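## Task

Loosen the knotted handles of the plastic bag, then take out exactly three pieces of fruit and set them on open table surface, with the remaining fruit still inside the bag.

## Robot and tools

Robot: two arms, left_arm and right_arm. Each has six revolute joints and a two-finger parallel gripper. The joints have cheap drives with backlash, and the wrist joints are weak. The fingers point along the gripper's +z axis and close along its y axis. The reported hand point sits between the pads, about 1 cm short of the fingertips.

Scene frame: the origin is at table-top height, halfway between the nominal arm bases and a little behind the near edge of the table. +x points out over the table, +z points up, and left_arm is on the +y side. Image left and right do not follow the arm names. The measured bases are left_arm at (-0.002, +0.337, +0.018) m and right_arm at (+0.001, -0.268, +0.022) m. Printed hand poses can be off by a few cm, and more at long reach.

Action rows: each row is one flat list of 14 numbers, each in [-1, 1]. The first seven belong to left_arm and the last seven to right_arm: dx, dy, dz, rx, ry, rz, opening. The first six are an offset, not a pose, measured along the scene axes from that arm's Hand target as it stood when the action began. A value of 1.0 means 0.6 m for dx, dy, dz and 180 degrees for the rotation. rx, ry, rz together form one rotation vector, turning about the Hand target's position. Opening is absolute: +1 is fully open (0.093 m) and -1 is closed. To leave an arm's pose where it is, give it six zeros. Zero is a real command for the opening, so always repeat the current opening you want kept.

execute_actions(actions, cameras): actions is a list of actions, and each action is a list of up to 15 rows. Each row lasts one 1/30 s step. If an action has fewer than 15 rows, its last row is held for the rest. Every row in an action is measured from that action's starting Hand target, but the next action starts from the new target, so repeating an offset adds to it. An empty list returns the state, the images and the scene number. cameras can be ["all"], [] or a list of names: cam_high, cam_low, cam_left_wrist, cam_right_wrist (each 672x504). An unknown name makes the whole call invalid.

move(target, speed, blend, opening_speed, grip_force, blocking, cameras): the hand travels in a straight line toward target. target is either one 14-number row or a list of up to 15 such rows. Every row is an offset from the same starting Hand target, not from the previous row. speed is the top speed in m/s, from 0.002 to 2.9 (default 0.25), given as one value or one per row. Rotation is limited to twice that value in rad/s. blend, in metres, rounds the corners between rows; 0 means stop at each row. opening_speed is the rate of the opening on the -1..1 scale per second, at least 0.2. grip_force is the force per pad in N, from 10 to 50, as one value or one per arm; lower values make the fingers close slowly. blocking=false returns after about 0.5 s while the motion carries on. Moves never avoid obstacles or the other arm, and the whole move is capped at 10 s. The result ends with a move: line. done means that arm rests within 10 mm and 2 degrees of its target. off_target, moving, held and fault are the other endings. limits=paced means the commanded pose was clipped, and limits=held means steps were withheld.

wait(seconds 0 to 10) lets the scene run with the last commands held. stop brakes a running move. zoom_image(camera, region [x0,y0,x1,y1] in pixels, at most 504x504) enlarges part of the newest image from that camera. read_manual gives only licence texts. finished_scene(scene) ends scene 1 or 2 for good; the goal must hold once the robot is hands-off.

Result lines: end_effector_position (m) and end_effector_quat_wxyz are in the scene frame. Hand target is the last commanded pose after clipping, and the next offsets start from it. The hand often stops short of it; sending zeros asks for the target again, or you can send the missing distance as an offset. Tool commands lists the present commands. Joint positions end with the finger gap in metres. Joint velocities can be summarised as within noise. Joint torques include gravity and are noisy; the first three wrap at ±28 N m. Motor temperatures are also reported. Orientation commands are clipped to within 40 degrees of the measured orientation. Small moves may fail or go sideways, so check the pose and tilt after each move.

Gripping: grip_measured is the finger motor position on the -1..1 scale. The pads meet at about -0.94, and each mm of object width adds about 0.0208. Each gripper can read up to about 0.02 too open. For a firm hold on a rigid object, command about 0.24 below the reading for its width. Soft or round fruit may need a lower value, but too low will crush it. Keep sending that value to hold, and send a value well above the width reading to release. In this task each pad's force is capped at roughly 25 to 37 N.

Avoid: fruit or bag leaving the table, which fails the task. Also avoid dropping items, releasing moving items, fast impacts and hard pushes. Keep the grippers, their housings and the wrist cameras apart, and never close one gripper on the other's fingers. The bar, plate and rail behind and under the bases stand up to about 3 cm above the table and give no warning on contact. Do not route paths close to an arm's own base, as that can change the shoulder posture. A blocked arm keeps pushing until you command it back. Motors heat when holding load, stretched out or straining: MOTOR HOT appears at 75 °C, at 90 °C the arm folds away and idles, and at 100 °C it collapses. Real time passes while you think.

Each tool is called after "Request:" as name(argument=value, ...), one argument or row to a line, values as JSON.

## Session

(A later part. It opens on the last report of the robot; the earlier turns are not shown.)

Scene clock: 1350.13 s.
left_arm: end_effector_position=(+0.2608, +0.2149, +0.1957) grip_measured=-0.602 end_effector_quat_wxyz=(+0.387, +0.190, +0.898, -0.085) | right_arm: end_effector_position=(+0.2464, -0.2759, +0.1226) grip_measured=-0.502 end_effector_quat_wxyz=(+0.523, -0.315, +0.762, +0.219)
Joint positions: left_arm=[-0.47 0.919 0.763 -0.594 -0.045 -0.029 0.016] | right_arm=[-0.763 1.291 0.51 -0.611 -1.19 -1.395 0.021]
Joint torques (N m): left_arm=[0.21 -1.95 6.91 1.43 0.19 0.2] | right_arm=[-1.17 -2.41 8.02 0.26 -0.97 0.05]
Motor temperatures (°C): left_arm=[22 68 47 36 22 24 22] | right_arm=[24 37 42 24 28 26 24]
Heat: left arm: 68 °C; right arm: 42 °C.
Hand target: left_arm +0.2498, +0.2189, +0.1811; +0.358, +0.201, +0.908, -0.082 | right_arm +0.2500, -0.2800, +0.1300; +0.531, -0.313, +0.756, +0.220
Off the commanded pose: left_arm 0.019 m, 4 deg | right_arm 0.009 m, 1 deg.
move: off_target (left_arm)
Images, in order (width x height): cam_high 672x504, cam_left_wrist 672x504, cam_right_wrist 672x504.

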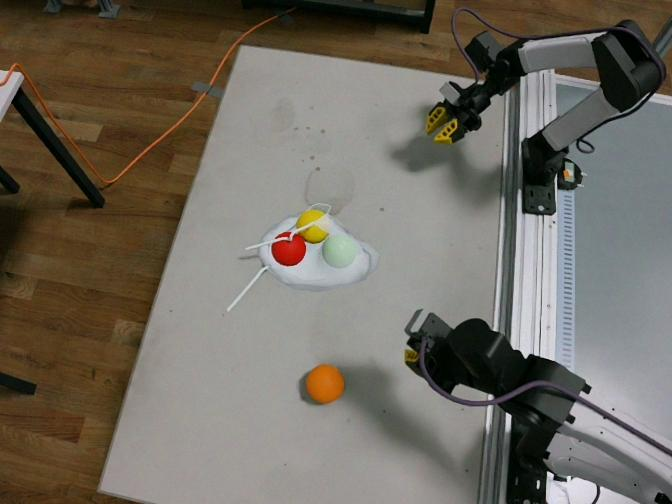

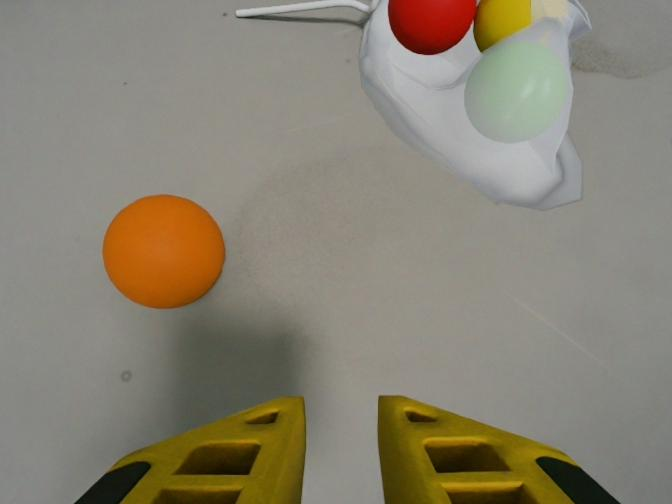

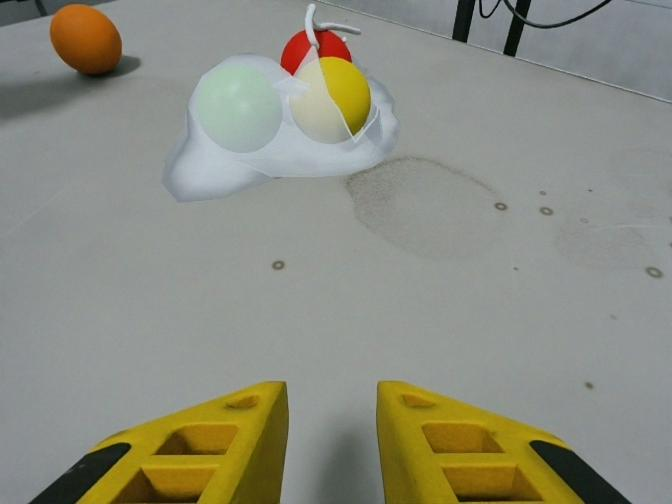

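Request:
move(
  target=[0, 0, 0, 0, 0, 0, -0.6, 0.2833, 0.3333, 0.1167, -0.1352, 0.1929, -0.1060, -0.3],
  speed=0.3,
  cameras=["cam_right_wrist", "cam_high"],
)

Scene clock: 1366.87 s.
left_arm: end_effector_position=(+0.2607, +0.2149, +0.1956) grip_measured=-0.602 end_effector_quat_wxyz=(+0.387, +0.191, +0.898, -0.085) | right_arm: end_effector_position=(+0.4195, -0.0819, +0.2010) grip_measured=-0.303 end_effector_quat_wxyz=(+0.245, -0.212, +0.944, +0.056)
Joint positions: left_arm=[-0.47 0.919 0.763 -0.594 -0.045 -0.028 0.016] | right_arm=[0.388 1.834 1.682 -0.912 0.012 -0.018 0.031]
Joint torques (N m): left_arm=[0.18 -1.99 7.04 1.45 0.18 0.18] | right_arm=[0.23 -7.6 9.87 0.89 0.09 0.18]
Motor temperatures (°C): left_arm=[22 54 44 35 22 24 22] | right_arm=[24 37 43 24 28 26 24]
Heat: left arm: 54 °C; right arm: 43 °C.
Hand target: left_arm +0.2498, +0.2189, +0.1811; +0.358, +0.201, +0.908, -0.081 | right_arm +0.4199, -0.0800, +0.1998; +0.236, -0.210, +0.948, +0.052
Off the commanded pose: left_arm 0.019 m, 4 deg | right_arm 0.002 m, 1 deg.
move: off_target (left_arm)
Images, in order (width x height): cam_high 672x504, cam_right_wrist 672x504.

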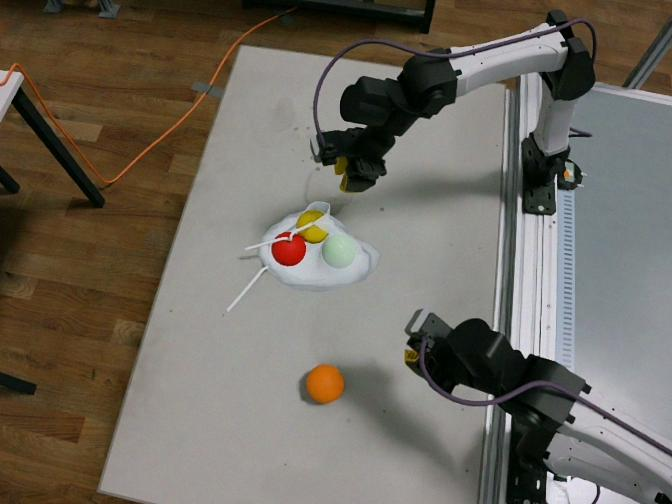

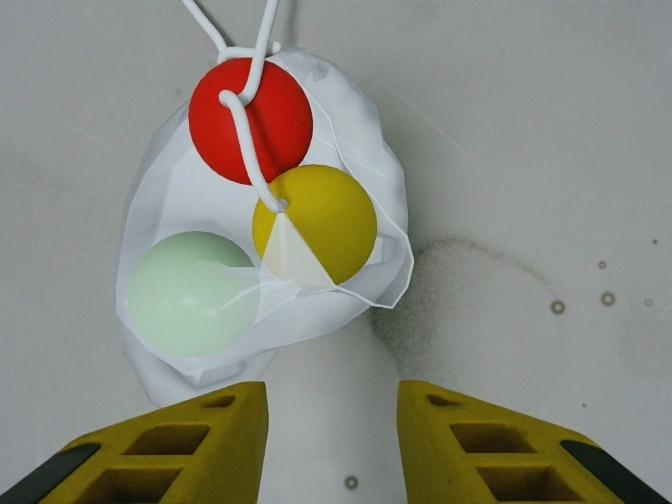

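Request:
move(
  target=[0, 0, 0, 0, 0, 0, -0.6, 0.0752, 0.0817, -0.08, -0.0253, 0.0366, 0.1114, -0.3],
  speed=0.15,
  cameras=["cam_right_wrist"],
)

Scene clock: 1391.63 s.
left_arm: end_effector_position=(+0.2607, +0.2149, +0.1956) grip_measured=-0.602 end_effector_quat_wxyz=(+0.387, +0.191, +0.898, -0.085) | right_arm: end_effector_position=(+0.4694, -0.0406, +0.1572) grip_measured=-0.303 end_effector_quat_wxyz=(+0.172, -0.364, +0.913, +0.061)
Joint positions: left_arm=[-0.47 0.919 0.763 -0.594 -0.045 -0.028 0.016] | right_arm=[0.388 2.264 2.204 -1.159 -0.081 -0.316 0.031]
Joint torques (N m): left_arm=[0.24 -1.94 6.9 1.44 0.18 0.18] | right_arm=[1.17 -10.3 9.28 0.63 -0.19 0.03]
Motor temperatures (°C): left_arm=[22 44 43 35 22 24 22] | right_arm=[24 39 43 25 27 26 24]
Heat: left arm: 44 °C; right arm: 43 °C.
Hand target: left_arm +0.2498, +0.2189, +0.1811; +0.358, +0.201, +0.908, -0.081 | right_arm +0.4651, -0.0311, +0.1519; +0.160, -0.377, +0.910, +0.067
Off the commanded pose: left_arm 0.019 m, 4 deg | right_arm 0.012 m, 2 deg.
move: off_target (left_arm, right_arm)
Images, in order (width x height): cam_right_wrist 672x504.

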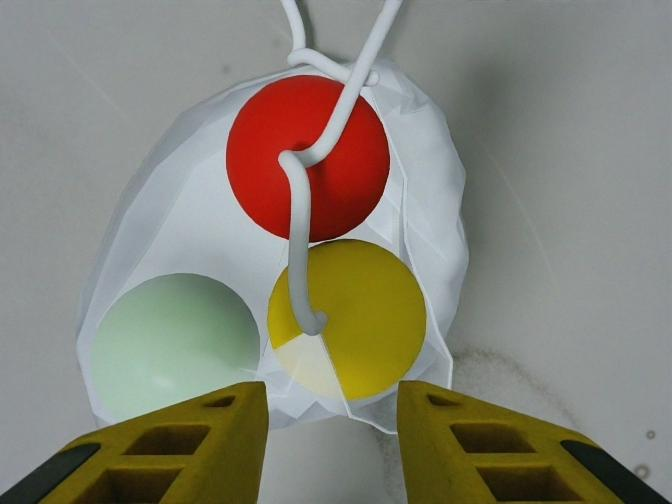

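Request:
move(
  target=[0, 0, 0, 0, 0, 0, -0.6, 0.0332, 0.0468, -0.09, 0, 0, 0, -0.3],
  speed=0.1,
  cameras=["cam_right_wrist"],
)

Scene clock: 1405.27 s.
left_arm: end_effector_position=(+0.2607, +0.2149, +0.1956) grip_measured=-0.602 end_effector_quat_wxyz=(+0.387, +0.191, +0.898, -0.085) | right_arm: end_effector_position=(+0.4779, -0.0142, +0.1000) grip_measured=-0.303 end_effector_quat_wxyz=(+0.147, -0.376, +0.913, +0.063)
Joint positions: left_arm=[-0.47 0.919 0.763 -0.594 -0.045 -0.028 0.016] | right_arm=[0.423 2.408 2.238 -1.098 -0.082 -0.307 0.031]
Joint torques (N m): left_arm=[0.17 -1.98 7.02 1.47 0.17 0.17] | right_arm=[0.81 -11.4 9.31 1.02 -0.06 0.25]
Heat: left arm: 43 °C; right arm: 44 °C.
Hand target: left_arm +0.2498, +0.2189, +0.1811; +0.358, +0.201, +0.908, -0.081 | right_arm +0.4850, -0.0029, +0.0980; +0.160, -0.377, +0.910, +0.067
Off the commanded pose: left_arm 0.019 m, 4 deg | right_arm 0.013 m, 2 deg.
move: off_target (left_arm, right_arm)
Images, in order (width x height): cam_right_wrist 672x504.

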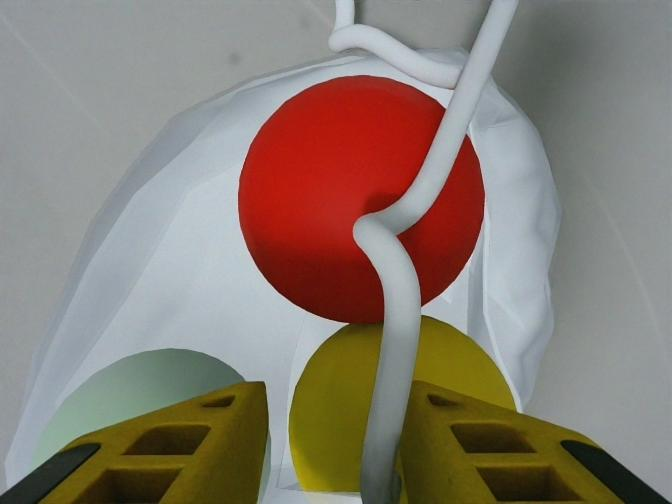

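Request:
move(
  target=[0, 0, 0, 0, 0, 0, -0.6, 0.025, -0.0318, -0.012, 0, 0, 0, -0.3],
  speed=0.08,
  cameras=["cam_right_wrist"],
)

Scene clock: 1421.93 s.
left_arm: end_effector_position=(+0.2607, +0.2149, +0.1956) grip_measured=-0.602 end_effector_quat_wxyz=(+0.387, +0.191, +0.898, -0.085) | right_arm: end_effector_position=(+0.4922, -0.0284, +0.0950) grip_measured=-0.303 end_effector_quat_wxyz=(+0.151, -0.372, +0.914, +0.061)
Joint positions: left_arm=[-0.47 0.919 0.763 -0.594 -0.045 -0.028 0.016] | right_arm=[0.386 2.437 2.27 -1.095 -0.087 -0.332 0.031]
Joint torques (N m): left_arm=[0.16 -1.98 7.02 1.43 0.17 0.18] | right_arm=[-0.24 -11.41 9.39 0.96 -0.17 0]
Motor temperatures (°C): left_arm=[22 39 43 35 21 24 22] | right_arm=[24 49 44 26 27 26 24]
Heat: left arm: 43 °C; right arm: 49 °C.
Hand target: left_arm +0.2498, +0.2189, +0.1811; +0.358, +0.201, +0.908, -0.081 | right_arm +0.5001, -0.0220, +0.0908; +0.160, -0.377, +0.910, +0.067
Off the commanded pose: left_arm 0.019 m, 4 deg | right_arm 0.011 m, 1 deg.
move: off_target (left_arm, right_arm)
Images, in order (width x height): cam_right_wrist 672x504.

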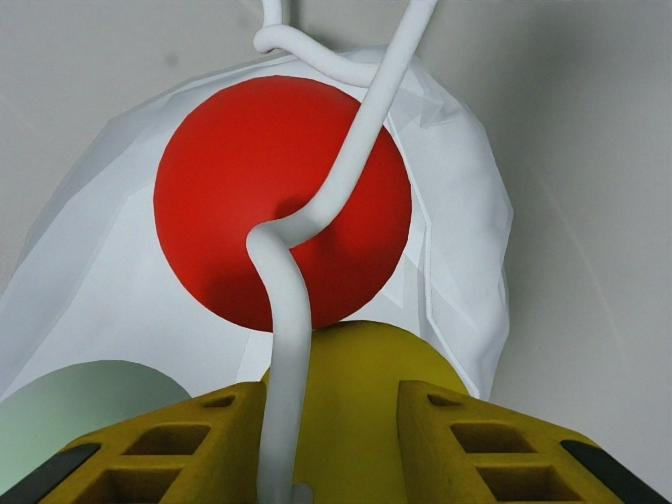

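Request:
move(
  target=[0, 0, 0, 0, 0, 0, -0.6, -0.0012, 0.0233, -0.002, 0, 0, 0, -0.3],
  speed=0.08,
  cameras=["cam_right_wrist"],
)

Scene clock: 1432.13 s.
left_arm: end_effector_position=(+0.2607, +0.2149, +0.1956) grip_measured=-0.602 end_effector_quat_wxyz=(+0.387, +0.191, +0.898, -0.085) | right_arm: end_effector_position=(+0.4977, -0.0159, +0.0953) grip_measured=-0.303 end_effector_quat_wxyz=(+0.161, -0.377, +0.910, +0.064)
Joint positions: left_arm=[-0.47 0.919 0.763 -0.594 -0.045 -0.028 0.016] | right_arm=[0.403 2.472 2.327 -1.095 -0.087 -0.328 0.031]
Joint torques (N m): left_arm=[0.24 -2 6.94 1.43 0.19 0.18] | right_arm=[0.69 -11.4 9.32 0.85 -0.11 0.22]
Heat: left arm: 42 °C; right arm: 51 °C.
Hand target: left_arm +0.2498, +0.2189, +0.1811; +0.358, +0.201, +0.908, -0.081 | right_arm +0.4993, -0.0079, +0.0896; +0.160, -0.377, +0.910, +0.067
Off the commanded pose: left_arm 0.019 m, 4 deg | right_arm 0.010 m, 0 deg.
move: off_target (left_arm)
Images, in order (width x height): cam_right_wrist 672x504.

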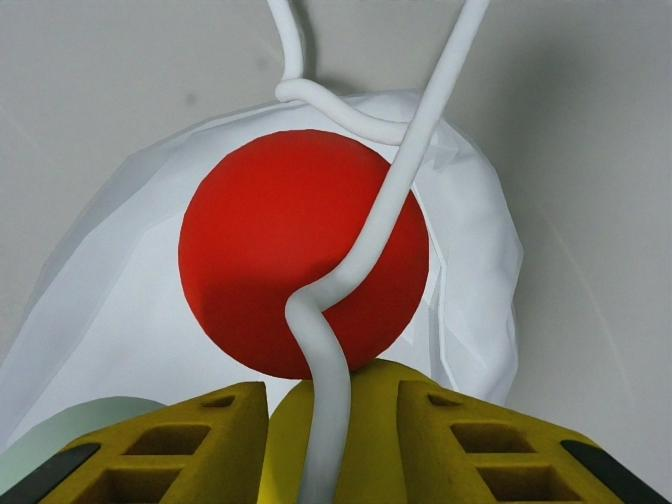

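Request:
move(
  target=[0, 0, 0, 0, 0, 0, -0.6, 0, 0, 0, 0, 0, 0, -1.0],
  speed=0.05,
  opening_speed=0.6,
  cameras=["cam_right_wrist"],
)

Scene clock: 1435.37 s.
left_arm: end_effector_position=(+0.2607, +0.2149, +0.1956) grip_measured=-0.602 end_effector_quat_wxyz=(+0.387, +0.191, +0.898, -0.085) | right_arm: end_effector_position=(+0.4977, -0.0159, +0.0953) grip_measured=-0.897 end_effector_quat_wxyz=(+0.161, -0.376, +0.910, +0.064)
Joint positions: left_arm=[-0.47 0.919 0.763 -0.594 -0.045 -0.028 0.016] | right_arm=[0.403 2.472 2.327 -1.095 -0.087 -0.327 0.002]
Joint torques (N m): left_arm=[0.28 -1.96 6.95 1.46 0.18 0.15] | right_arm=[0.66 -11.52 9.57 0.82 -0.11 0.22]
Heat: left arm: 42 °C; right arm: 51 °C.
Hand target: left_arm +0.2498, +0.2189, +0.1811; +0.358, +0.201, +0.908, -0.081 | right_arm +0.4993, -0.0079, +0.0896; +0.160, -0.377, +0.910, +0.067
Off the commanded pose: left_arm 0.019 m, 4 deg | right_arm 0.010 m, 0 deg.
move: off_target (left_arm)
Images, in order (width x height): cam_right_wrist 672x504.

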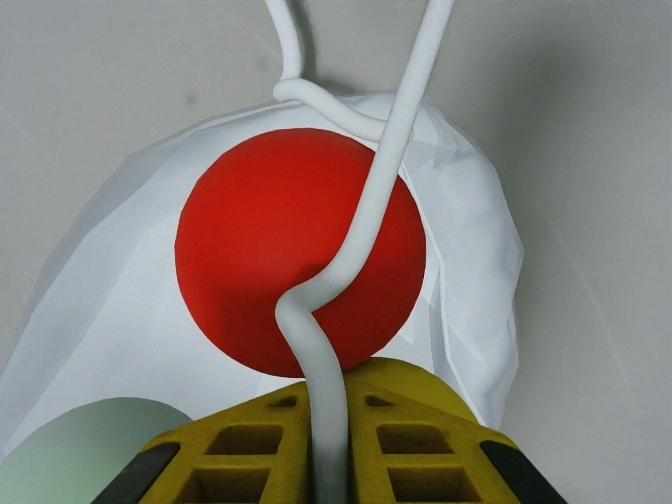

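Request:
move(
  target=[
    [0, 0, 0, 0, 0, 0, -0.6, -0.0488, -0.0368, 0.1507, 0, 0, 0, -1.0],
    [0, 0, 0, 0, 0, 0, -0.6, -0.1155, -0.1868, 0.1507, 0, 0, -0.472, -1.0],
  ],
  speed=[0.12, 0.2],
  blend=[0.02, 0],
  cameras=["cam_right_wrist", "cam_high"],
)

Scene clock: 1450.23 s.
left_arm: end_effector_position=(+0.2607, +0.2149, +0.1956) grip_measured=-0.602 end_effector_quat_wxyz=(+0.387, +0.191, +0.898, -0.085) | right_arm: end_effector_position=(+0.4297, -0.1205, +0.1626) grip_measured=-0.897 end_effector_quat_wxyz=(+0.148, +0.332, +0.929, -0.067)
Joint positions: left_arm=[-0.47 0.919 0.763 -0.594 -0.045 -0.028 0.016] | right_arm=[0.415 2.198 2.141 -1.4 0.328 1.124 0.002]
Joint torques (N m): left_arm=[0.27 -1.96 6.97 1.43 0.18 0.2] | right_arm=[0.13 -13.33 8.84 0.24 0.43 0.22]
Heat: left arm: 42 °C; right arm: 52 °C.
Hand target: left_arm +0.2498, +0.2189, +0.1811; +0.358, +0.201, +0.908, -0.081 | right_arm +0.4300, -0.1200, +0.1800; +0.163, +0.336, +0.926, -0.059
Off the commanded pose: left_arm 0.019 m, 4 deg | right_arm 0.017 m, 2 deg.
move: off_target (left_arm, right_arm)
Images, in order (width x height): cam_high 672x504, cam_right_wrist 672x504.

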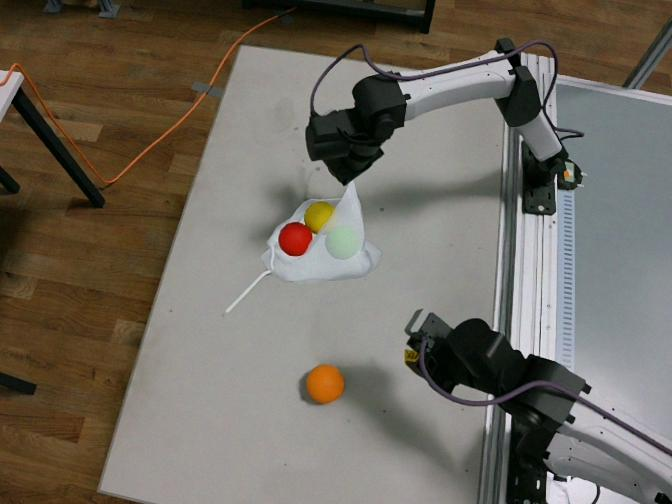

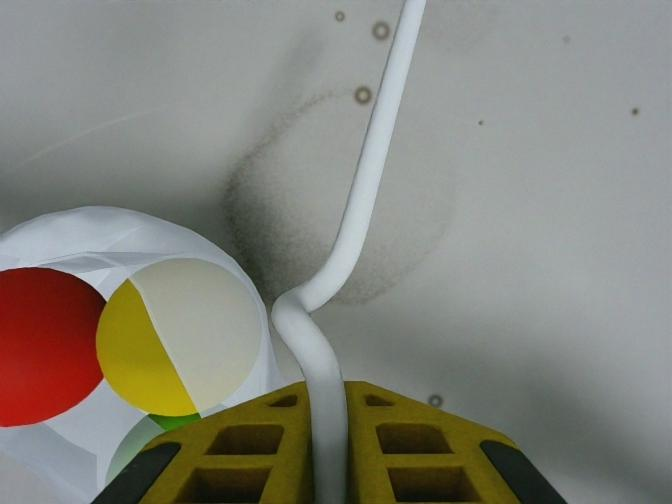

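Request:
move(
  target=[0, 0, 0, 0, 0, 0, -0.6, -0.0417, -0.0333, -0.2, 0, 0, 0, -1.0],
  speed=0.15,
  cameras=["cam_high", "cam_right_wrist"],
)

Scene clock: 1455.07 s.
left_arm: end_effector_position=(+0.2607, +0.2149, +0.1956) grip_measured=-0.602 end_effector_quat_wxyz=(+0.387, +0.191, +0.898, -0.085) | right_arm: end_effector_position=(+0.3994, -0.1383, +0.0422) grip_measured=-0.897 end_effector_quat_wxyz=(+0.142, +0.334, +0.929, -0.076)
Joint positions: left_arm=[-0.47 0.919 0.763 -0.594 -0.045 -0.028 0.016] | right_arm=[0.403 2.112 1.522 -0.887 0.33 1.12 0.002]
Joint torques (N m): left_arm=[0.21 -1.96 6.95 1.44 0.17 0.18] | right_arm=[-0.96 -15.16 4.85 0.52 0.38 0.03]
Heat: left arm: 42 °C; right arm: 53 °C.
Hand target: left_arm +0.2498, +0.2189, +0.1811; +0.358, +0.201, +0.908, -0.081 | right_arm +0.4049, -0.1400, +0.0600; +0.163, +0.336, +0.926, -0.059
Off the commanded pose: left_arm 0.019 m, 4 deg | right_arm 0.019 m, 3 deg.
move: off_target (left_arm, right_arm)
Images, in order (width x height): cam_high 672x504, cam_right_wrist 672x504.

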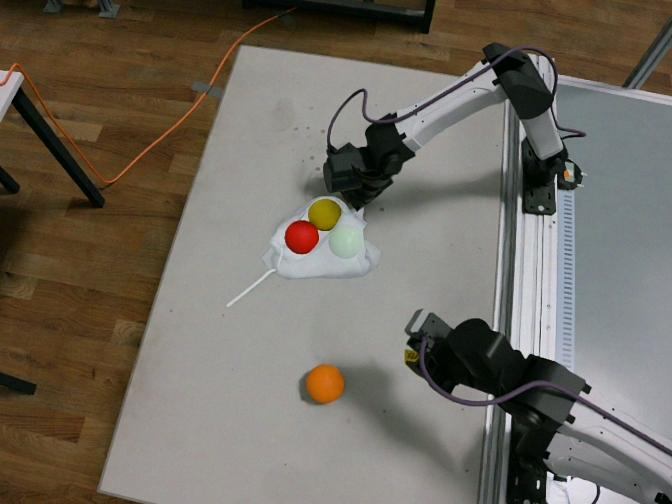

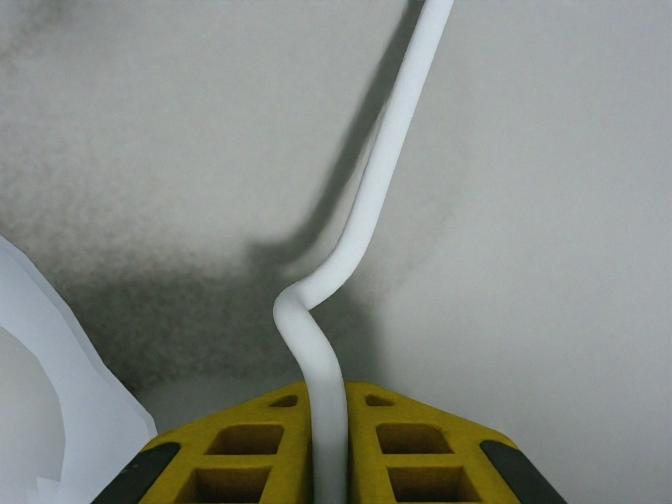

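Request:
move(
  target=[
    [0, 0, 0, 0, 0, 0, -0.6, 0, 0, -0.0167, 0, 0, 0, -1.0],
    [0, 0, 0, 0, 0, 0, -0.6, 0, 0, -0.0167, 0, 0, 0, -0.5],
  ],
  speed=0.06,
  opening_speed=1.0,
  cameras=["cam_high", "cam_right_wrist"],
)

Scene clock: 1460.13 s.
left_arm: end_effector_position=(+0.2607, +0.2149, +0.1956) grip_measured=-0.602 end_effector_quat_wxyz=(+0.387, +0.191, +0.898, -0.085) | right_arm: end_effector_position=(+0.4002, -0.1378, +0.0371) grip_measured=-0.503 end_effector_quat_wxyz=(+0.146, +0.334, +0.928, -0.071)
Joint positions: left_arm=[-0.47 0.919 0.763 -0.594 -0.045 -0.028 0.016] | right_arm=[0.403 2.112 1.5 -0.852 0.33 1.119 0.021]
Joint torques (N m): left_arm=[0.24 -2.04 6.94 1.44 0.17 0.19] | right_arm=[-1.02 -14.06 4.92 0.56 0.39 0.04]
Motor temperatures (°C): left_arm=[22 36 42 35 21 24 22] | right_arm=[24 56 43 26 26 26 24]
Heat: left arm: 42 °C; right arm: 56 °C.
Hand target: left_arm +0.2498, +0.2189, +0.1811; +0.358, +0.201, +0.908, -0.081 | right_arm +0.4049, -0.1400, +0.0499; +0.163, +0.336, +0.926, -0.059
Off the commanded pose: left_arm 0.019 m, 4 deg | right_arm 0.014 m, 2 deg.
move: off_target (left_arm, right_arm); target 2's new opening was sent with right_arm's hand 0.014 m and 2 deg from that target
Images, in order (width x height): cam_high 672x504, cam_right_wrist 672x504.

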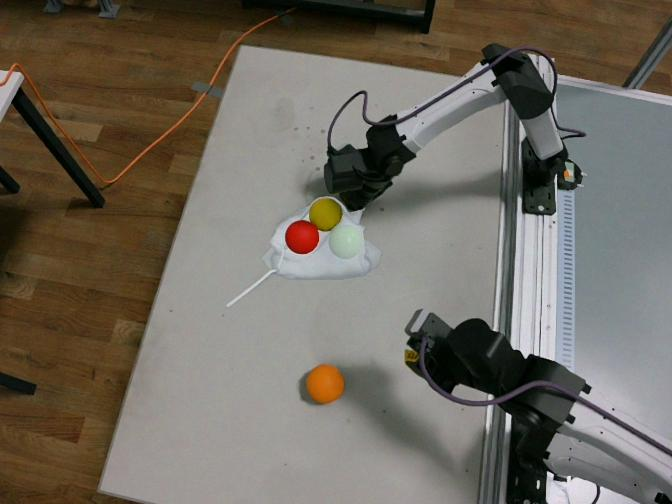

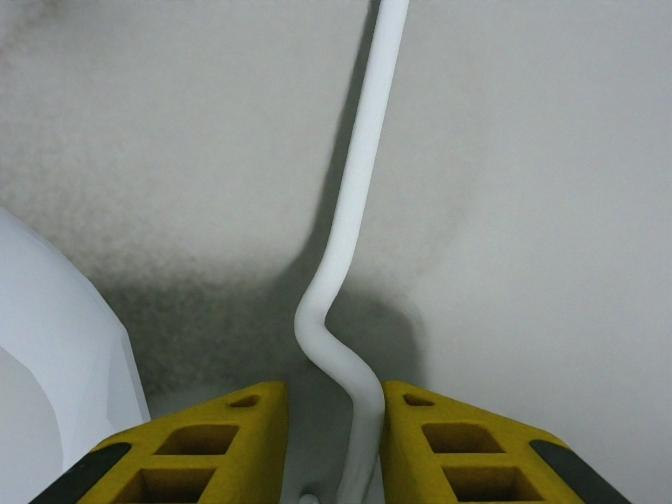

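Request:
move(
  target=[
    [0, 0, 0, 0, 0, 0, -0.6, -0.0517, 0.0433, 0.1883, 0, 0, 0, -0.5],
    [0, 0, 0, 0, 0, 0, -0.6, 0.0252, 0.0667, 0.2502, -0.0081, -0.0460, 0.3322, -0.5],
  ],
  speed=[0.12, 0.25],
  blend=[0.03, 0],
  cameras=["cam_high", "cam_right_wrist"],
)

Scene clock: 1477.10 s.
left_arm: end_effector_position=(+0.2607, +0.2149, +0.1956) grip_measured=-0.602 end_effector_quat_wxyz=(+0.387, +0.191, +0.898, -0.085) | right_arm: end_effector_position=(+0.4151, -0.1008, +0.1792) grip_measured=-0.503 end_effector_quat_wxyz=(+0.205, -0.168, +0.964, +0.030)
Joint positions: left_arm=[-0.47 0.919 0.763 -0.594 -0.045 -0.028 0.016] | right_arm=[0.37 1.864 1.673 -0.964 0.059 0.052 0.021]
Joint torques (N m): left_arm=[0.14 -2.06 6.98 1.47 0.18 0.18] | right_arm=[-0.81 -12.97 6.99 1.26 -0.05 0.07]
Motor temperatures (°C): left_arm=[22 36 42 35 21 24 22] | right_arm=[24 60 43 26 26 26 24]
Heat: left arm: 42 °C; right arm: 60 °C.
Hand target: left_arm +0.2498, +0.2189, +0.1811; +0.358, +0.201, +0.908, -0.081 | right_arm +0.4201, -0.1001, +0.2002; +0.239, -0.168, +0.956, +0.042
Off the commanded pose: left_arm 0.019 m, 4 deg | right_arm 0.021 m, 4 deg.
move: off_target (left_arm, right_arm)
Images, in order (width x height): cam_high 672x504, cam_right_wrist 672x504.

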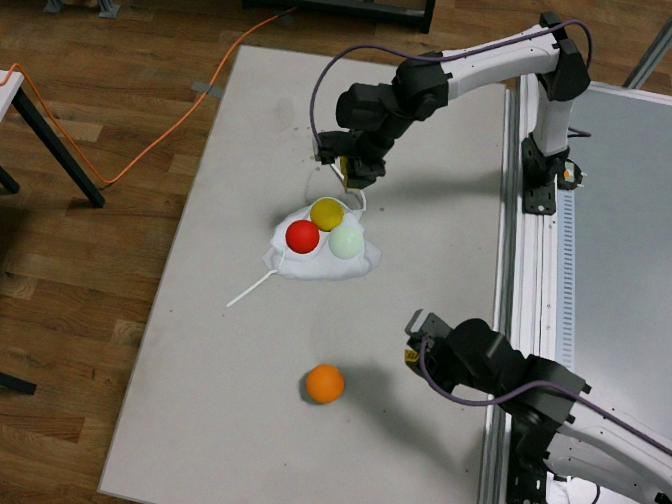

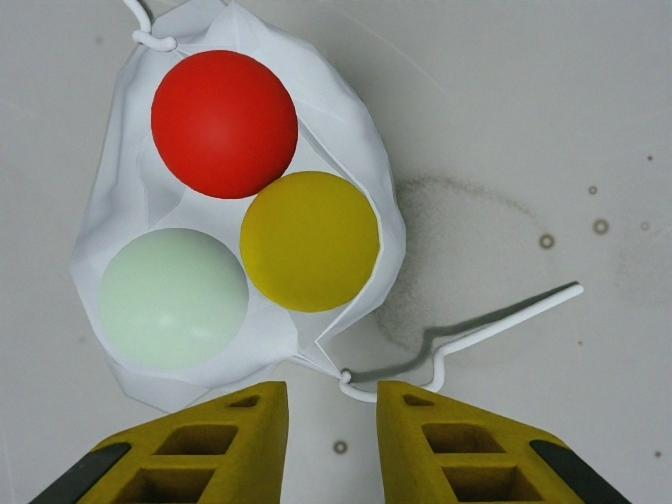

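Request:
zoom_image(
  camera="cam_right_wrist",
  region=[50, 0, 450, 420],
)

Scaled by 1.200 from the camera's 672x504 image, which has a finer 960x720 frame.

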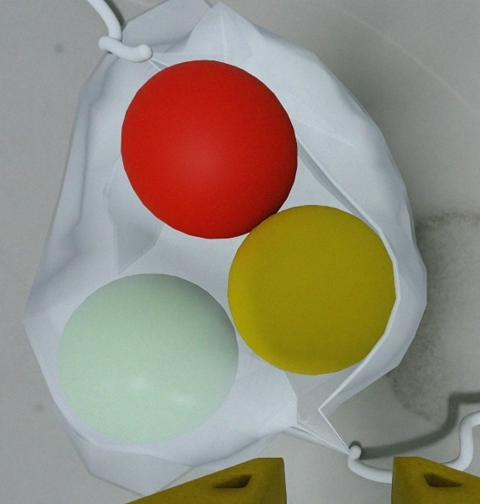

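Request:
zoom_image(
  camera="cam_right_wrist",
  region=[190, 0, 430, 240],
)

Scaled by 2.100 from the camera's 672x504 image, which has a finer 960x720 frame.

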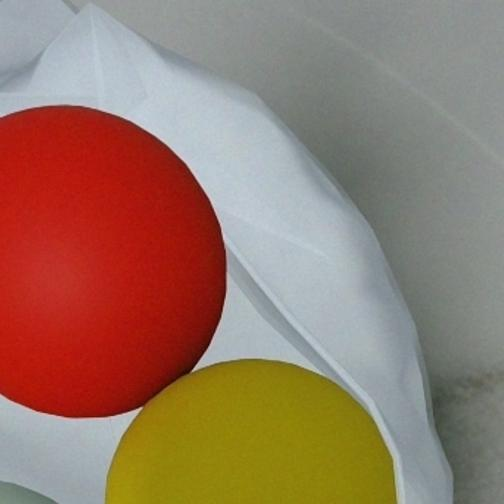

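Request:
move(
  target=[0, 0, 0, 0, 0, 0, -0.6, 0.0663, 0.1142, -0.1043, -0.0069, 0.0157, 0.0393, 1.0],
  speed=0.15,
  cameras=["cam_right_wrist"],
)

Scene clock: 1504.10 s.
left_arm: end_effector_position=(+0.2607, +0.2149, +0.1956) grip_measured=-0.602 end_effector_quat_wxyz=(+0.387, +0.191, +0.898, -0.085) | right_arm: end_effector_position=(+0.4521, -0.0428, +0.1349) grip_measured=+1.000 end_effector_quat_wxyz=(+0.197, -0.219, +0.955, +0.042)
Joint positions: left_arm=[-0.47 0.919 0.763 -0.594 -0.045 -0.028 0.016] | right_arm=[0.437 2.115 1.858 -0.912 0.038 0.017 0.093]
Joint torques (N m): left_arm=[0.2 -1.96 6.95 1.46 0.16 0.19] | right_arm=[0.54 -10.02 9.58 1.2 -0.04 0.01]
Motor temperatures (°C): left_arm=[22 35 42 35 21 24 22] | right_arm=[24 62 43 27 26 26 24]
Heat: left arm: 42 °C; right arm: 62 °C.
Hand target: left_arm +0.2498, +0.2189, +0.1811; +0.358, +0.201, +0.908, -0.081 | right_arm +0.4598, -0.0315, +0.1375; +0.210, -0.228, +0.949, +0.051
Off the commanded pose: left_arm 0.019 m, 4 deg | right_arm 0.014 m, 2 deg.
move: off_target (left_arm, right_arm)
Images, in order (width x height): cam_right_wrist 672x504.

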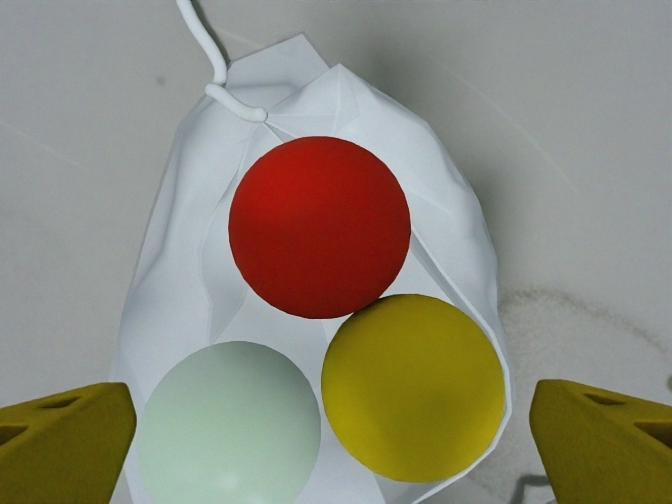

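Request:
move(
  target=[0, 0, 0, 0, 0, 0, -0.6, 0.0345, 0.0218, -0.0700, 0, 0, 0, 1.0],
  speed=0.1,
  cameras=["cam_right_wrist"],
)

Scene clock: 1516.27 s.
left_arm: end_effector_position=(+0.2607, +0.2149, +0.1956) grip_measured=-0.602 end_effector_quat_wxyz=(+0.387, +0.191, +0.898, -0.085) | right_arm: end_effector_position=(+0.4719, -0.0315, +0.0938) grip_measured=+1.000 end_effector_quat_wxyz=(+0.194, -0.220, +0.955, +0.041)
Joint positions: left_arm=[-0.47 0.919 0.763 -0.594 -0.045 -0.028 0.016] | right_arm=[0.437 2.232 1.883 -0.825 0.038 0.017 0.093]
Joint torques (N m): left_arm=[0.21 -1.96 6.95 1.45 0.18 0.19] | right_arm=[0.76 -10.61 9.55 1.23 -0.08 0.05]
Motor temperatures (°C): left_arm=[22 34 42 35 21 24 22] | right_arm=[24 58 45 28 26 26 24]
Heat: left arm: 42 °C; right arm: 58 °C.
Hand target: left_arm +0.2498, +0.2189, +0.1811; +0.358, +0.201, +0.908, -0.081 | right_arm +0.4806, -0.0184, +0.0955; +0.210, -0.228, +0.949, +0.051
Off the commanded pose: left_arm 0.019 m, 4 deg | right_arm 0.016 m, 2 deg.
move: off_target (left_arm, right_arm)
Images, in order (width x height): cam_right_wrist 672x504.

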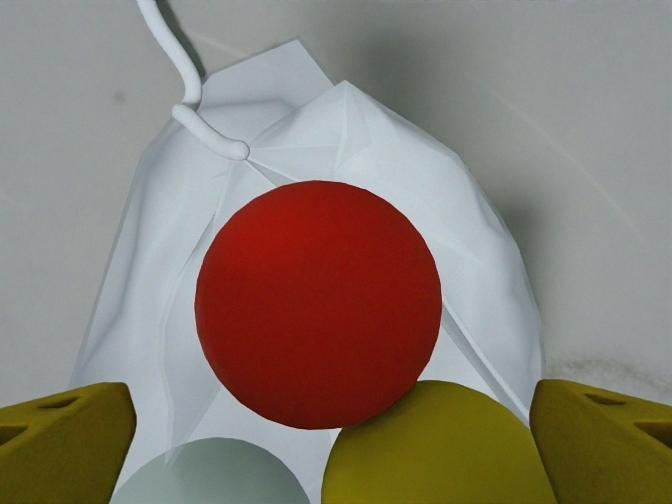

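Request:
move(
  target=[0, 0, 0, 0, 0, 0, -0.6, 0.0302, 0.0225, -0.0595, 0, 0, 0, 1.0],
  speed=0.08,
  cameras=["cam_right_wrist"],
)

Scene clock: 1522.73 s.
left_arm: end_effector_position=(+0.2607, +0.2149, +0.1956) grip_measured=-0.602 end_effector_quat_wxyz=(+0.387, +0.191, +0.898, -0.085) | right_arm: end_effector_position=(+0.4917, -0.0203, +0.0600) grip_measured=+1.000 end_effector_quat_wxyz=(+0.195, -0.220, +0.955, +0.041)
Joint positions: left_arm=[-0.47 0.919 0.763 -0.594 -0.045 -0.028 0.016] | right_arm=[0.437 2.353 1.952 -0.77 0.038 0.017 0.093]
Joint torques (N m): left_arm=[0.21 -2.04 6.99 1.44 0.17 0.19] | right_arm=[1.24 -11.3 9.57 1.2 -0.06 0.09]
Motor temperatures (°C): left_arm=[22 34 42 35 21 24 22] | right_arm=[24 56 45 28 26 26 24]
Heat: left arm: 42 °C; right arm: 56 °C.
Hand target: left_arm +0.2498, +0.2189, +0.1811; +0.358, +0.201, +0.908, -0.081 | right_arm +0.4987, -0.0049, +0.0598; +0.210, -0.228, +0.949, +0.051
Off the commanded pose: left_arm 0.019 m, 4 deg | right_arm 0.017 m, 2 deg.
move: off_target (left_arm, right_arm)
Images, in order (width x height): cam_right_wrist 672x504.

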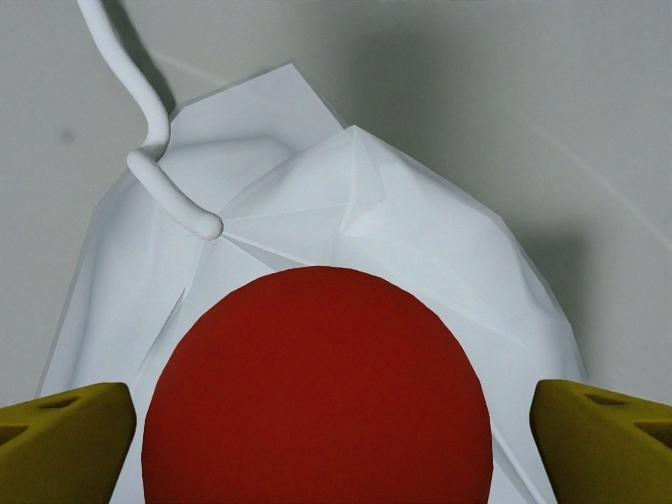

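Request:
move(
  target=[0, 0, 0, 0, 0, 0, -0.6, 0, 0, 0, 0, 0, 0, 0.35],
  speed=0.05,
  grip_force=[50, 20],
  opening_speed=0.4,
  cameras=["cam_right_wrist", "cam_high"],
)

Scene clock: 1531.33 s.
left_arm: end_effector_position=(+0.2607, +0.2149, +0.1956) grip_measured=-0.602 end_effector_quat_wxyz=(+0.387, +0.191, +0.898, -0.085) | right_arm: end_effector_position=(+0.4917, -0.0203, +0.0600) grip_measured=+0.416 end_effector_quat_wxyz=(+0.195, -0.220, +0.955, +0.041)
Joint positions: left_arm=[-0.47 0.919 0.763 -0.594 -0.045 -0.028 0.016] | right_arm=[0.437 2.353 1.952 -0.77 0.038 0.017 0.065]
Joint torques (N m): left_arm=[0.18 -2.04 6.97 1.43 0.16 0.17] | right_arm=[1.29 -11.32 9.59 1.2 -0.04 0.11]
Motor temperatures (°C): left_arm=[22 34 42 35 21 24 22] | right_arm=[24 58 45 28 26 26 24]
Heat: left arm: 42 °C; right arm: 58 °C.
Hand target: left_arm +0.2498, +0.2189, +0.1811; +0.358, +0.201, +0.908, -0.081 | right_arm +0.4987, -0.0050, +0.0598; +0.210, -0.228, +0.949, +0.051
Off the commanded pose: left_arm 0.019 m, 4 deg | right_arm 0.017 m, 2 deg.
grip_force (N): 50, 20
move: off_target (left_arm, right_arm)
Images, in order (width x height): cam_high 672x504, cam_right_wrist 672x504.

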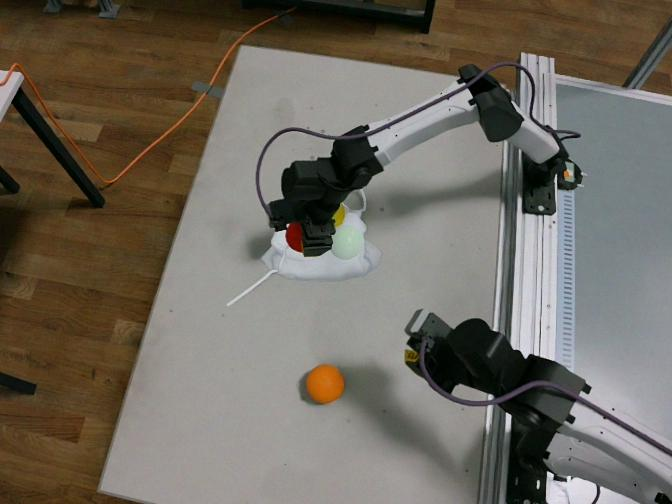

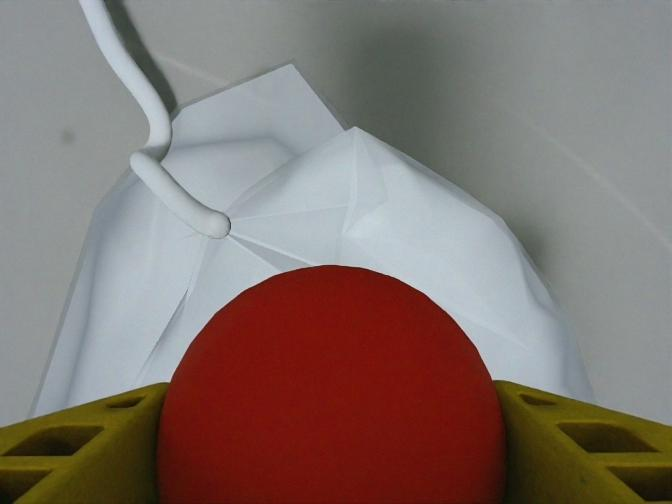

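Request:
move(
  target=[0, 0, 0, 0, 0, 0, -0.6, -0.01, -0.01, 0.12, 0, 0, 0, 0.35],
  speed=0.08,
  cameras=["cam_right_wrist", "cam_high"],
)

Scene clock: 1535.10 s.
left_arm: end_effector_position=(+0.2607, +0.2149, +0.1956) grip_measured=-0.602 end_effector_quat_wxyz=(+0.387, +0.191, +0.898, -0.085) | right_arm: end_effector_position=(+0.4949, -0.0198, +0.1088) grip_measured=+0.392 end_effector_quat_wxyz=(+0.195, -0.220, +0.955, +0.041)
Joint positions: left_arm=[-0.47 0.919 0.763 -0.594 -0.045 -0.028 0.016] | right_arm=[0.437 2.353 2.146 -0.965 0.038 0.017 0.064]
Joint torques (N m): left_arm=[0.23 -1.99 7.09 1.45 0.19 0.19] | right_arm=[0.96 -15.64 9.61 0.75 -0.1 0.08]
Motor temperatures (°C): left_arm=[22 34 42 35 21 24 22] | right_arm=[24 59 45 28 25 26 24]
Heat: left arm: 42 °C; right arm: 59 °C.
Hand target: left_arm +0.2498, +0.2189, +0.1811; +0.358, +0.201, +0.908, -0.081 | right_arm +0.4926, -0.0110, +0.1317; +0.210, -0.228, +0.949, +0.051
Off the commanded pose: left_arm 0.019 m, 4 deg | right_arm 0.025 m, 2 deg.
grip_force (N): 50, 20
move: off_target (left_arm, right_arm)
Images, in order (width x height): cam_high 672x504, cam_right_wrist 672x504.

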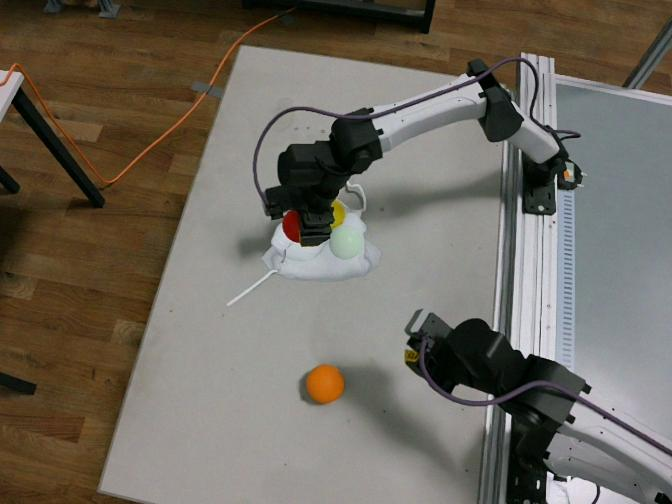

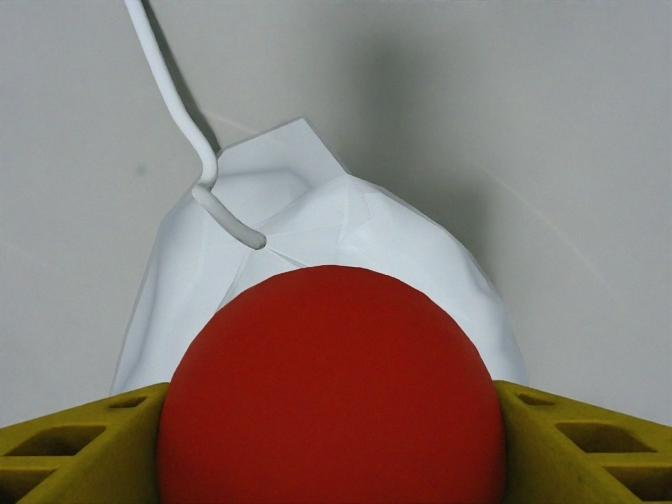

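Request:
move(
  target=[
    [0, 0, 0, 0, 0, 0, -0.6, -0.0377, -0.0317, 0.0888, 0, 0, 0, 0.35],
    [0, 0, 0, 0, 0, 0, -0.6, -0.2543, -0.4317, 0.0805, 0, 0, -0.1, 0.35],
  ],
  speed=[0.12, 0.22],
  blend=[0.02, 0],
  cameras=["cam_right_wrist", "cam_high"],
)

Scene clock: 1541.70 s.
left_arm: end_effector_position=(+0.2607, +0.2149, +0.1956) grip_measured=-0.602 end_effector_quat_wxyz=(+0.387, +0.191, +0.898, -0.085) | right_arm: end_effector_position=(+0.3387, -0.2708, +0.1741) grip_measured=+0.392 end_effector_quat_wxyz=(+0.196, -0.073, +0.978, +0.014)
Joint positions: left_arm=[-0.47 0.919 0.763 -0.594 -0.045 -0.028 0.016] | right_arm=[-0.066 1.456 1.226 -0.943 -0.046 -0.166 0.064]
Joint torques (N m): left_arm=[0.13 -1.99 6.98 1.45 0.19 0.19] | right_arm=[-0.77 -8.21 5.64 1.19 -0.19 0]
Motor temperatures (°C): left_arm=[22 34 42 35 21 24 22] | right_arm=[24 61 45 28 25 26 24]
Heat: left arm: 42 °C; right arm: 61 °C.
Hand target: left_arm +0.2498, +0.2189, +0.1811; +0.358, +0.201, +0.908, -0.081 | right_arm +0.3401, -0.2700, +0.1800; +0.215, -0.077, +0.973, +0.017
Off the commanded pose: left_arm 0.019 m, 4 deg | right_arm 0.006 m, 2 deg.
grip_force (N): 50, 20
move: off_target (left_arm)
Images, in order (width x height): cam_high 672x504, cam_right_wrist 672x504.

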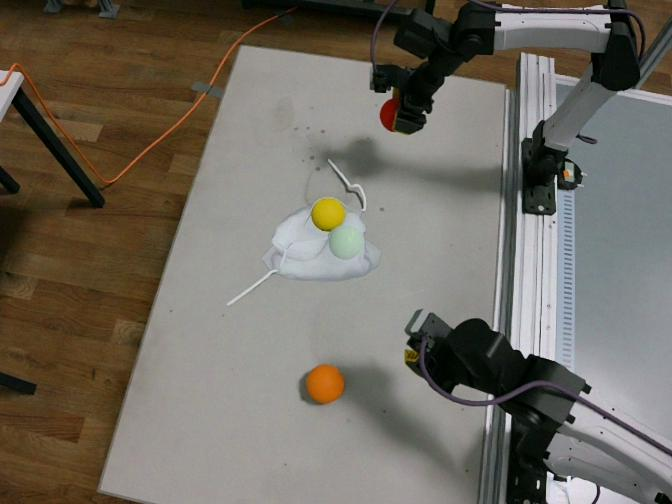

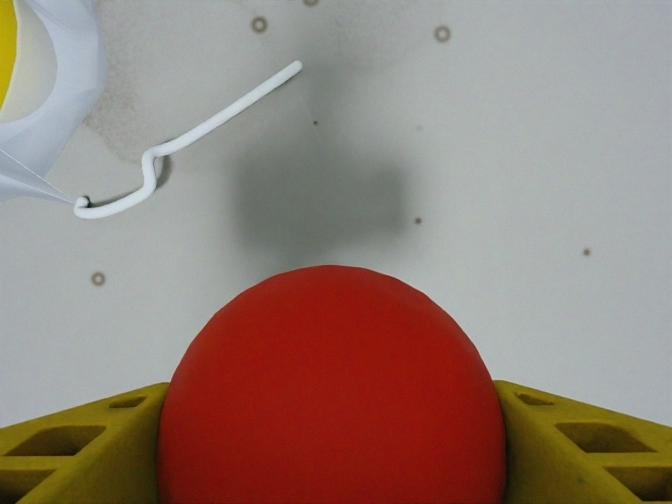

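Request:
move(
  target=[0, 0, 0, 0, 0, 0, -0.6, 0, 0, -0.175, 0, 0, 0, 0.35],
  speed=0.12,
)

Request:
move(
  target=[0, 0, 0, 0, 0, 0, -0.6, 0, 0, -0.0167, 0, 0, 0, 0.35],
  speed=0.05,
)

Scene clock: 1545.63 s.
left_arm: end_effector_position=(+0.2607, +0.2149, +0.1956) grip_measured=-0.602 end_effector_quat_wxyz=(+0.387, +0.191, +0.898, -0.085) | right_arm: end_effector_position=(+0.3366, -0.2696, +0.0788) grip_measured=+0.392 end_effector_quat_wxyz=(+0.209, -0.075, +0.975, +0.013)
Joint positions: left_arm=[-0.47 0.919 0.763 -0.594 -0.045 -0.028 0.016] | right_arm=[-0.07 1.501 0.869 -0.514 -0.05 -0.173 0.064]
Joint torques (N m): left_arm=[0.24 -1.99 6.95 1.44 0.17 0.16] | right_arm=[-1.09 -5.08 5.82 1.28 -0.16 0.01]
Motor temperatures (°C): left_arm=[22 34 42 35 21 24 22] | right_arm=[24 59 44 28 25 26 24]
Heat: left arm: 42 °C; right arm: 59 °C.
Hand target: left_arm +0.2498, +0.2189, +0.1811; +0.358, +0.201, +0.908, -0.081 | right_arm +0.3401, -0.2699, +0.0751; +0.215, -0.077, +0.973, +0.017
Off the commanded pose: left_arm 0.019 m, 4 deg | right_arm 0.005 m, 1 deg.
grip_force (N): 50, 20
move: off_target (left_arm)

Scene clock: 1546.63 s.
left_arm: end_effector_position=(+0.2607, +0.2149, +0.1956) grip_measured=-0.602 end_effector_quat_wxyz=(+0.387, +0.191, +0.898, -0.085) | right_arm: end_effector_position=(+0.3375, -0.2693, +0.0699) grip_measured=+0.392 end_effector_quat_wxyz=(+0.211, -0.075, +0.975, +0.013)
Joint positions: left_arm=[-0.47 0.919 0.763 -0.594 -0.045 -0.028 0.016] | right_arm=[-0.07 1.518 0.845 -0.469 -0.05 -0.174 0.064]
Joint torques (N m): left_arm=[0.16 -1.95 6.97 1.45 0.19 0.18] | right_arm=[-1.05 -4.96 5.48 1.31 -0.16 0.03]
Motor temperatures (°C): left_arm=[22 34 42 35 21 24 22] | right_arm=[24 59 44 28 25 26 24]
Heat: left arm: 42 °C; right arm: 59 °C.
Hand target: left_arm +0.2498, +0.2189, +0.1811; +0.358, +0.201, +0.908, -0.081 | right_arm +0.3402, -0.2699, +0.0651; +0.215, -0.077, +0.973, +0.017
Off the commanded pose: left_arm 0.019 m, 4 deg | right_arm 0.006 m, 1 deg.
grip_force (N): 50, 20
move: off_target (left_arm)

Request:
move(
  target=[0, 0, 0, 0, 0, 0, -0.6, 0, 0, -0.0167, 0, 0, 0, 0.35],
  speed=0.05,
)

Request:
move(
  target=[0, 0, 0, 0, 0, 0, -0.6, 0, 0, -0.0083, 0, 0, 0, 0.35],
  speed=0.04,
  cameras=["cam_right_wrist"],
)

Scene clock: 1549.57 s.
left_arm: end_effector_position=(+0.2607, +0.2149, +0.1956) grip_measured=-0.602 end_effector_quat_wxyz=(+0.387, +0.191, +0.898, -0.085) | right_arm: end_effector_position=(+0.3379, -0.2691, +0.0601) grip_measured=+0.392 end_effector_quat_wxyz=(+0.211, -0.075, +0.974, +0.013)
Joint positions: left_arm=[-0.47 0.919 0.763 -0.594 -0.045 -0.028 0.016] | right_arm=[-0.07 1.538 0.82 -0.424 -0.051 -0.175 0.064]
Joint torques (N m): left_arm=[0.21 -1.92 6.99 1.45 0.18 0.19] | right_arm=[-1.2 -5.05 5.5 1.33 -0.12 -0.02]
Motor temperatures (°C): left_arm=[22 34 42 35 21 24 22] | right_arm=[24 57 44 28 25 26 24]
Heat: left arm: 42 °C; right arm: 57 °C.
Hand target: left_arm +0.2498, +0.2189, +0.1811; +0.358, +0.201, +0.908, -0.081 | right_arm +0.3402, -0.2699, +0.0551; +0.215, -0.077, +0.973, +0.017
Off the commanded pose: left_arm 0.019 m, 4 deg | right_arm 0.006 m, 1 deg.
grip_force (N): 50, 20
move: off_target (left_arm)

Scene clock: 1550.33 s.
left_arm: end_effector_position=(+0.2607, +0.2149, +0.1956) grip_measured=-0.602 end_effector_quat_wxyz=(+0.387, +0.191, +0.898, -0.085) | right_arm: end_effector_position=(+0.3389, -0.2690, +0.0564) grip_measured=+0.392 end_effector_quat_wxyz=(+0.213, -0.076, +0.974, +0.013)
Joint positions: left_arm=[-0.47 0.919 0.763 -0.594 -0.045 -0.028 0.016] | right_arm=[-0.07 1.546 0.81 -0.401 -0.051 -0.175 0.064]
Joint torques (N m): left_arm=[0.28 -1.95 6.97 1.46 0.17 0.16] | right_arm=[-1.21 -4.96 5.15 1.32 -0.16 0.02]
Motor temperatures (°C): left_arm=[22 34 42 35 21 24 22] | right_arm=[24 57 44 28 25 26 24]
Heat: left arm: 42 °C; right arm: 57 °C.
Hand target: left_arm +0.2498, +0.2189, +0.1811; +0.358, +0.201, +0.908, -0.081 | right_arm +0.3401, -0.2700, +0.0500; +0.215, -0.077, +0.973, +0.017
Off the commanded pose: left_arm 0.019 m, 4 deg | right_arm 0.006 m, 1 deg.
grip_force (N): 50, 20
move: off_target (left_arm)
Images, in order (width x height): cam_right_wrist 672x504.

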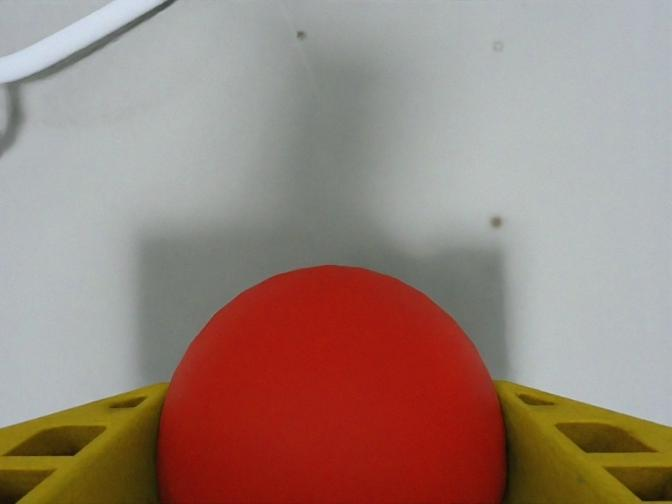

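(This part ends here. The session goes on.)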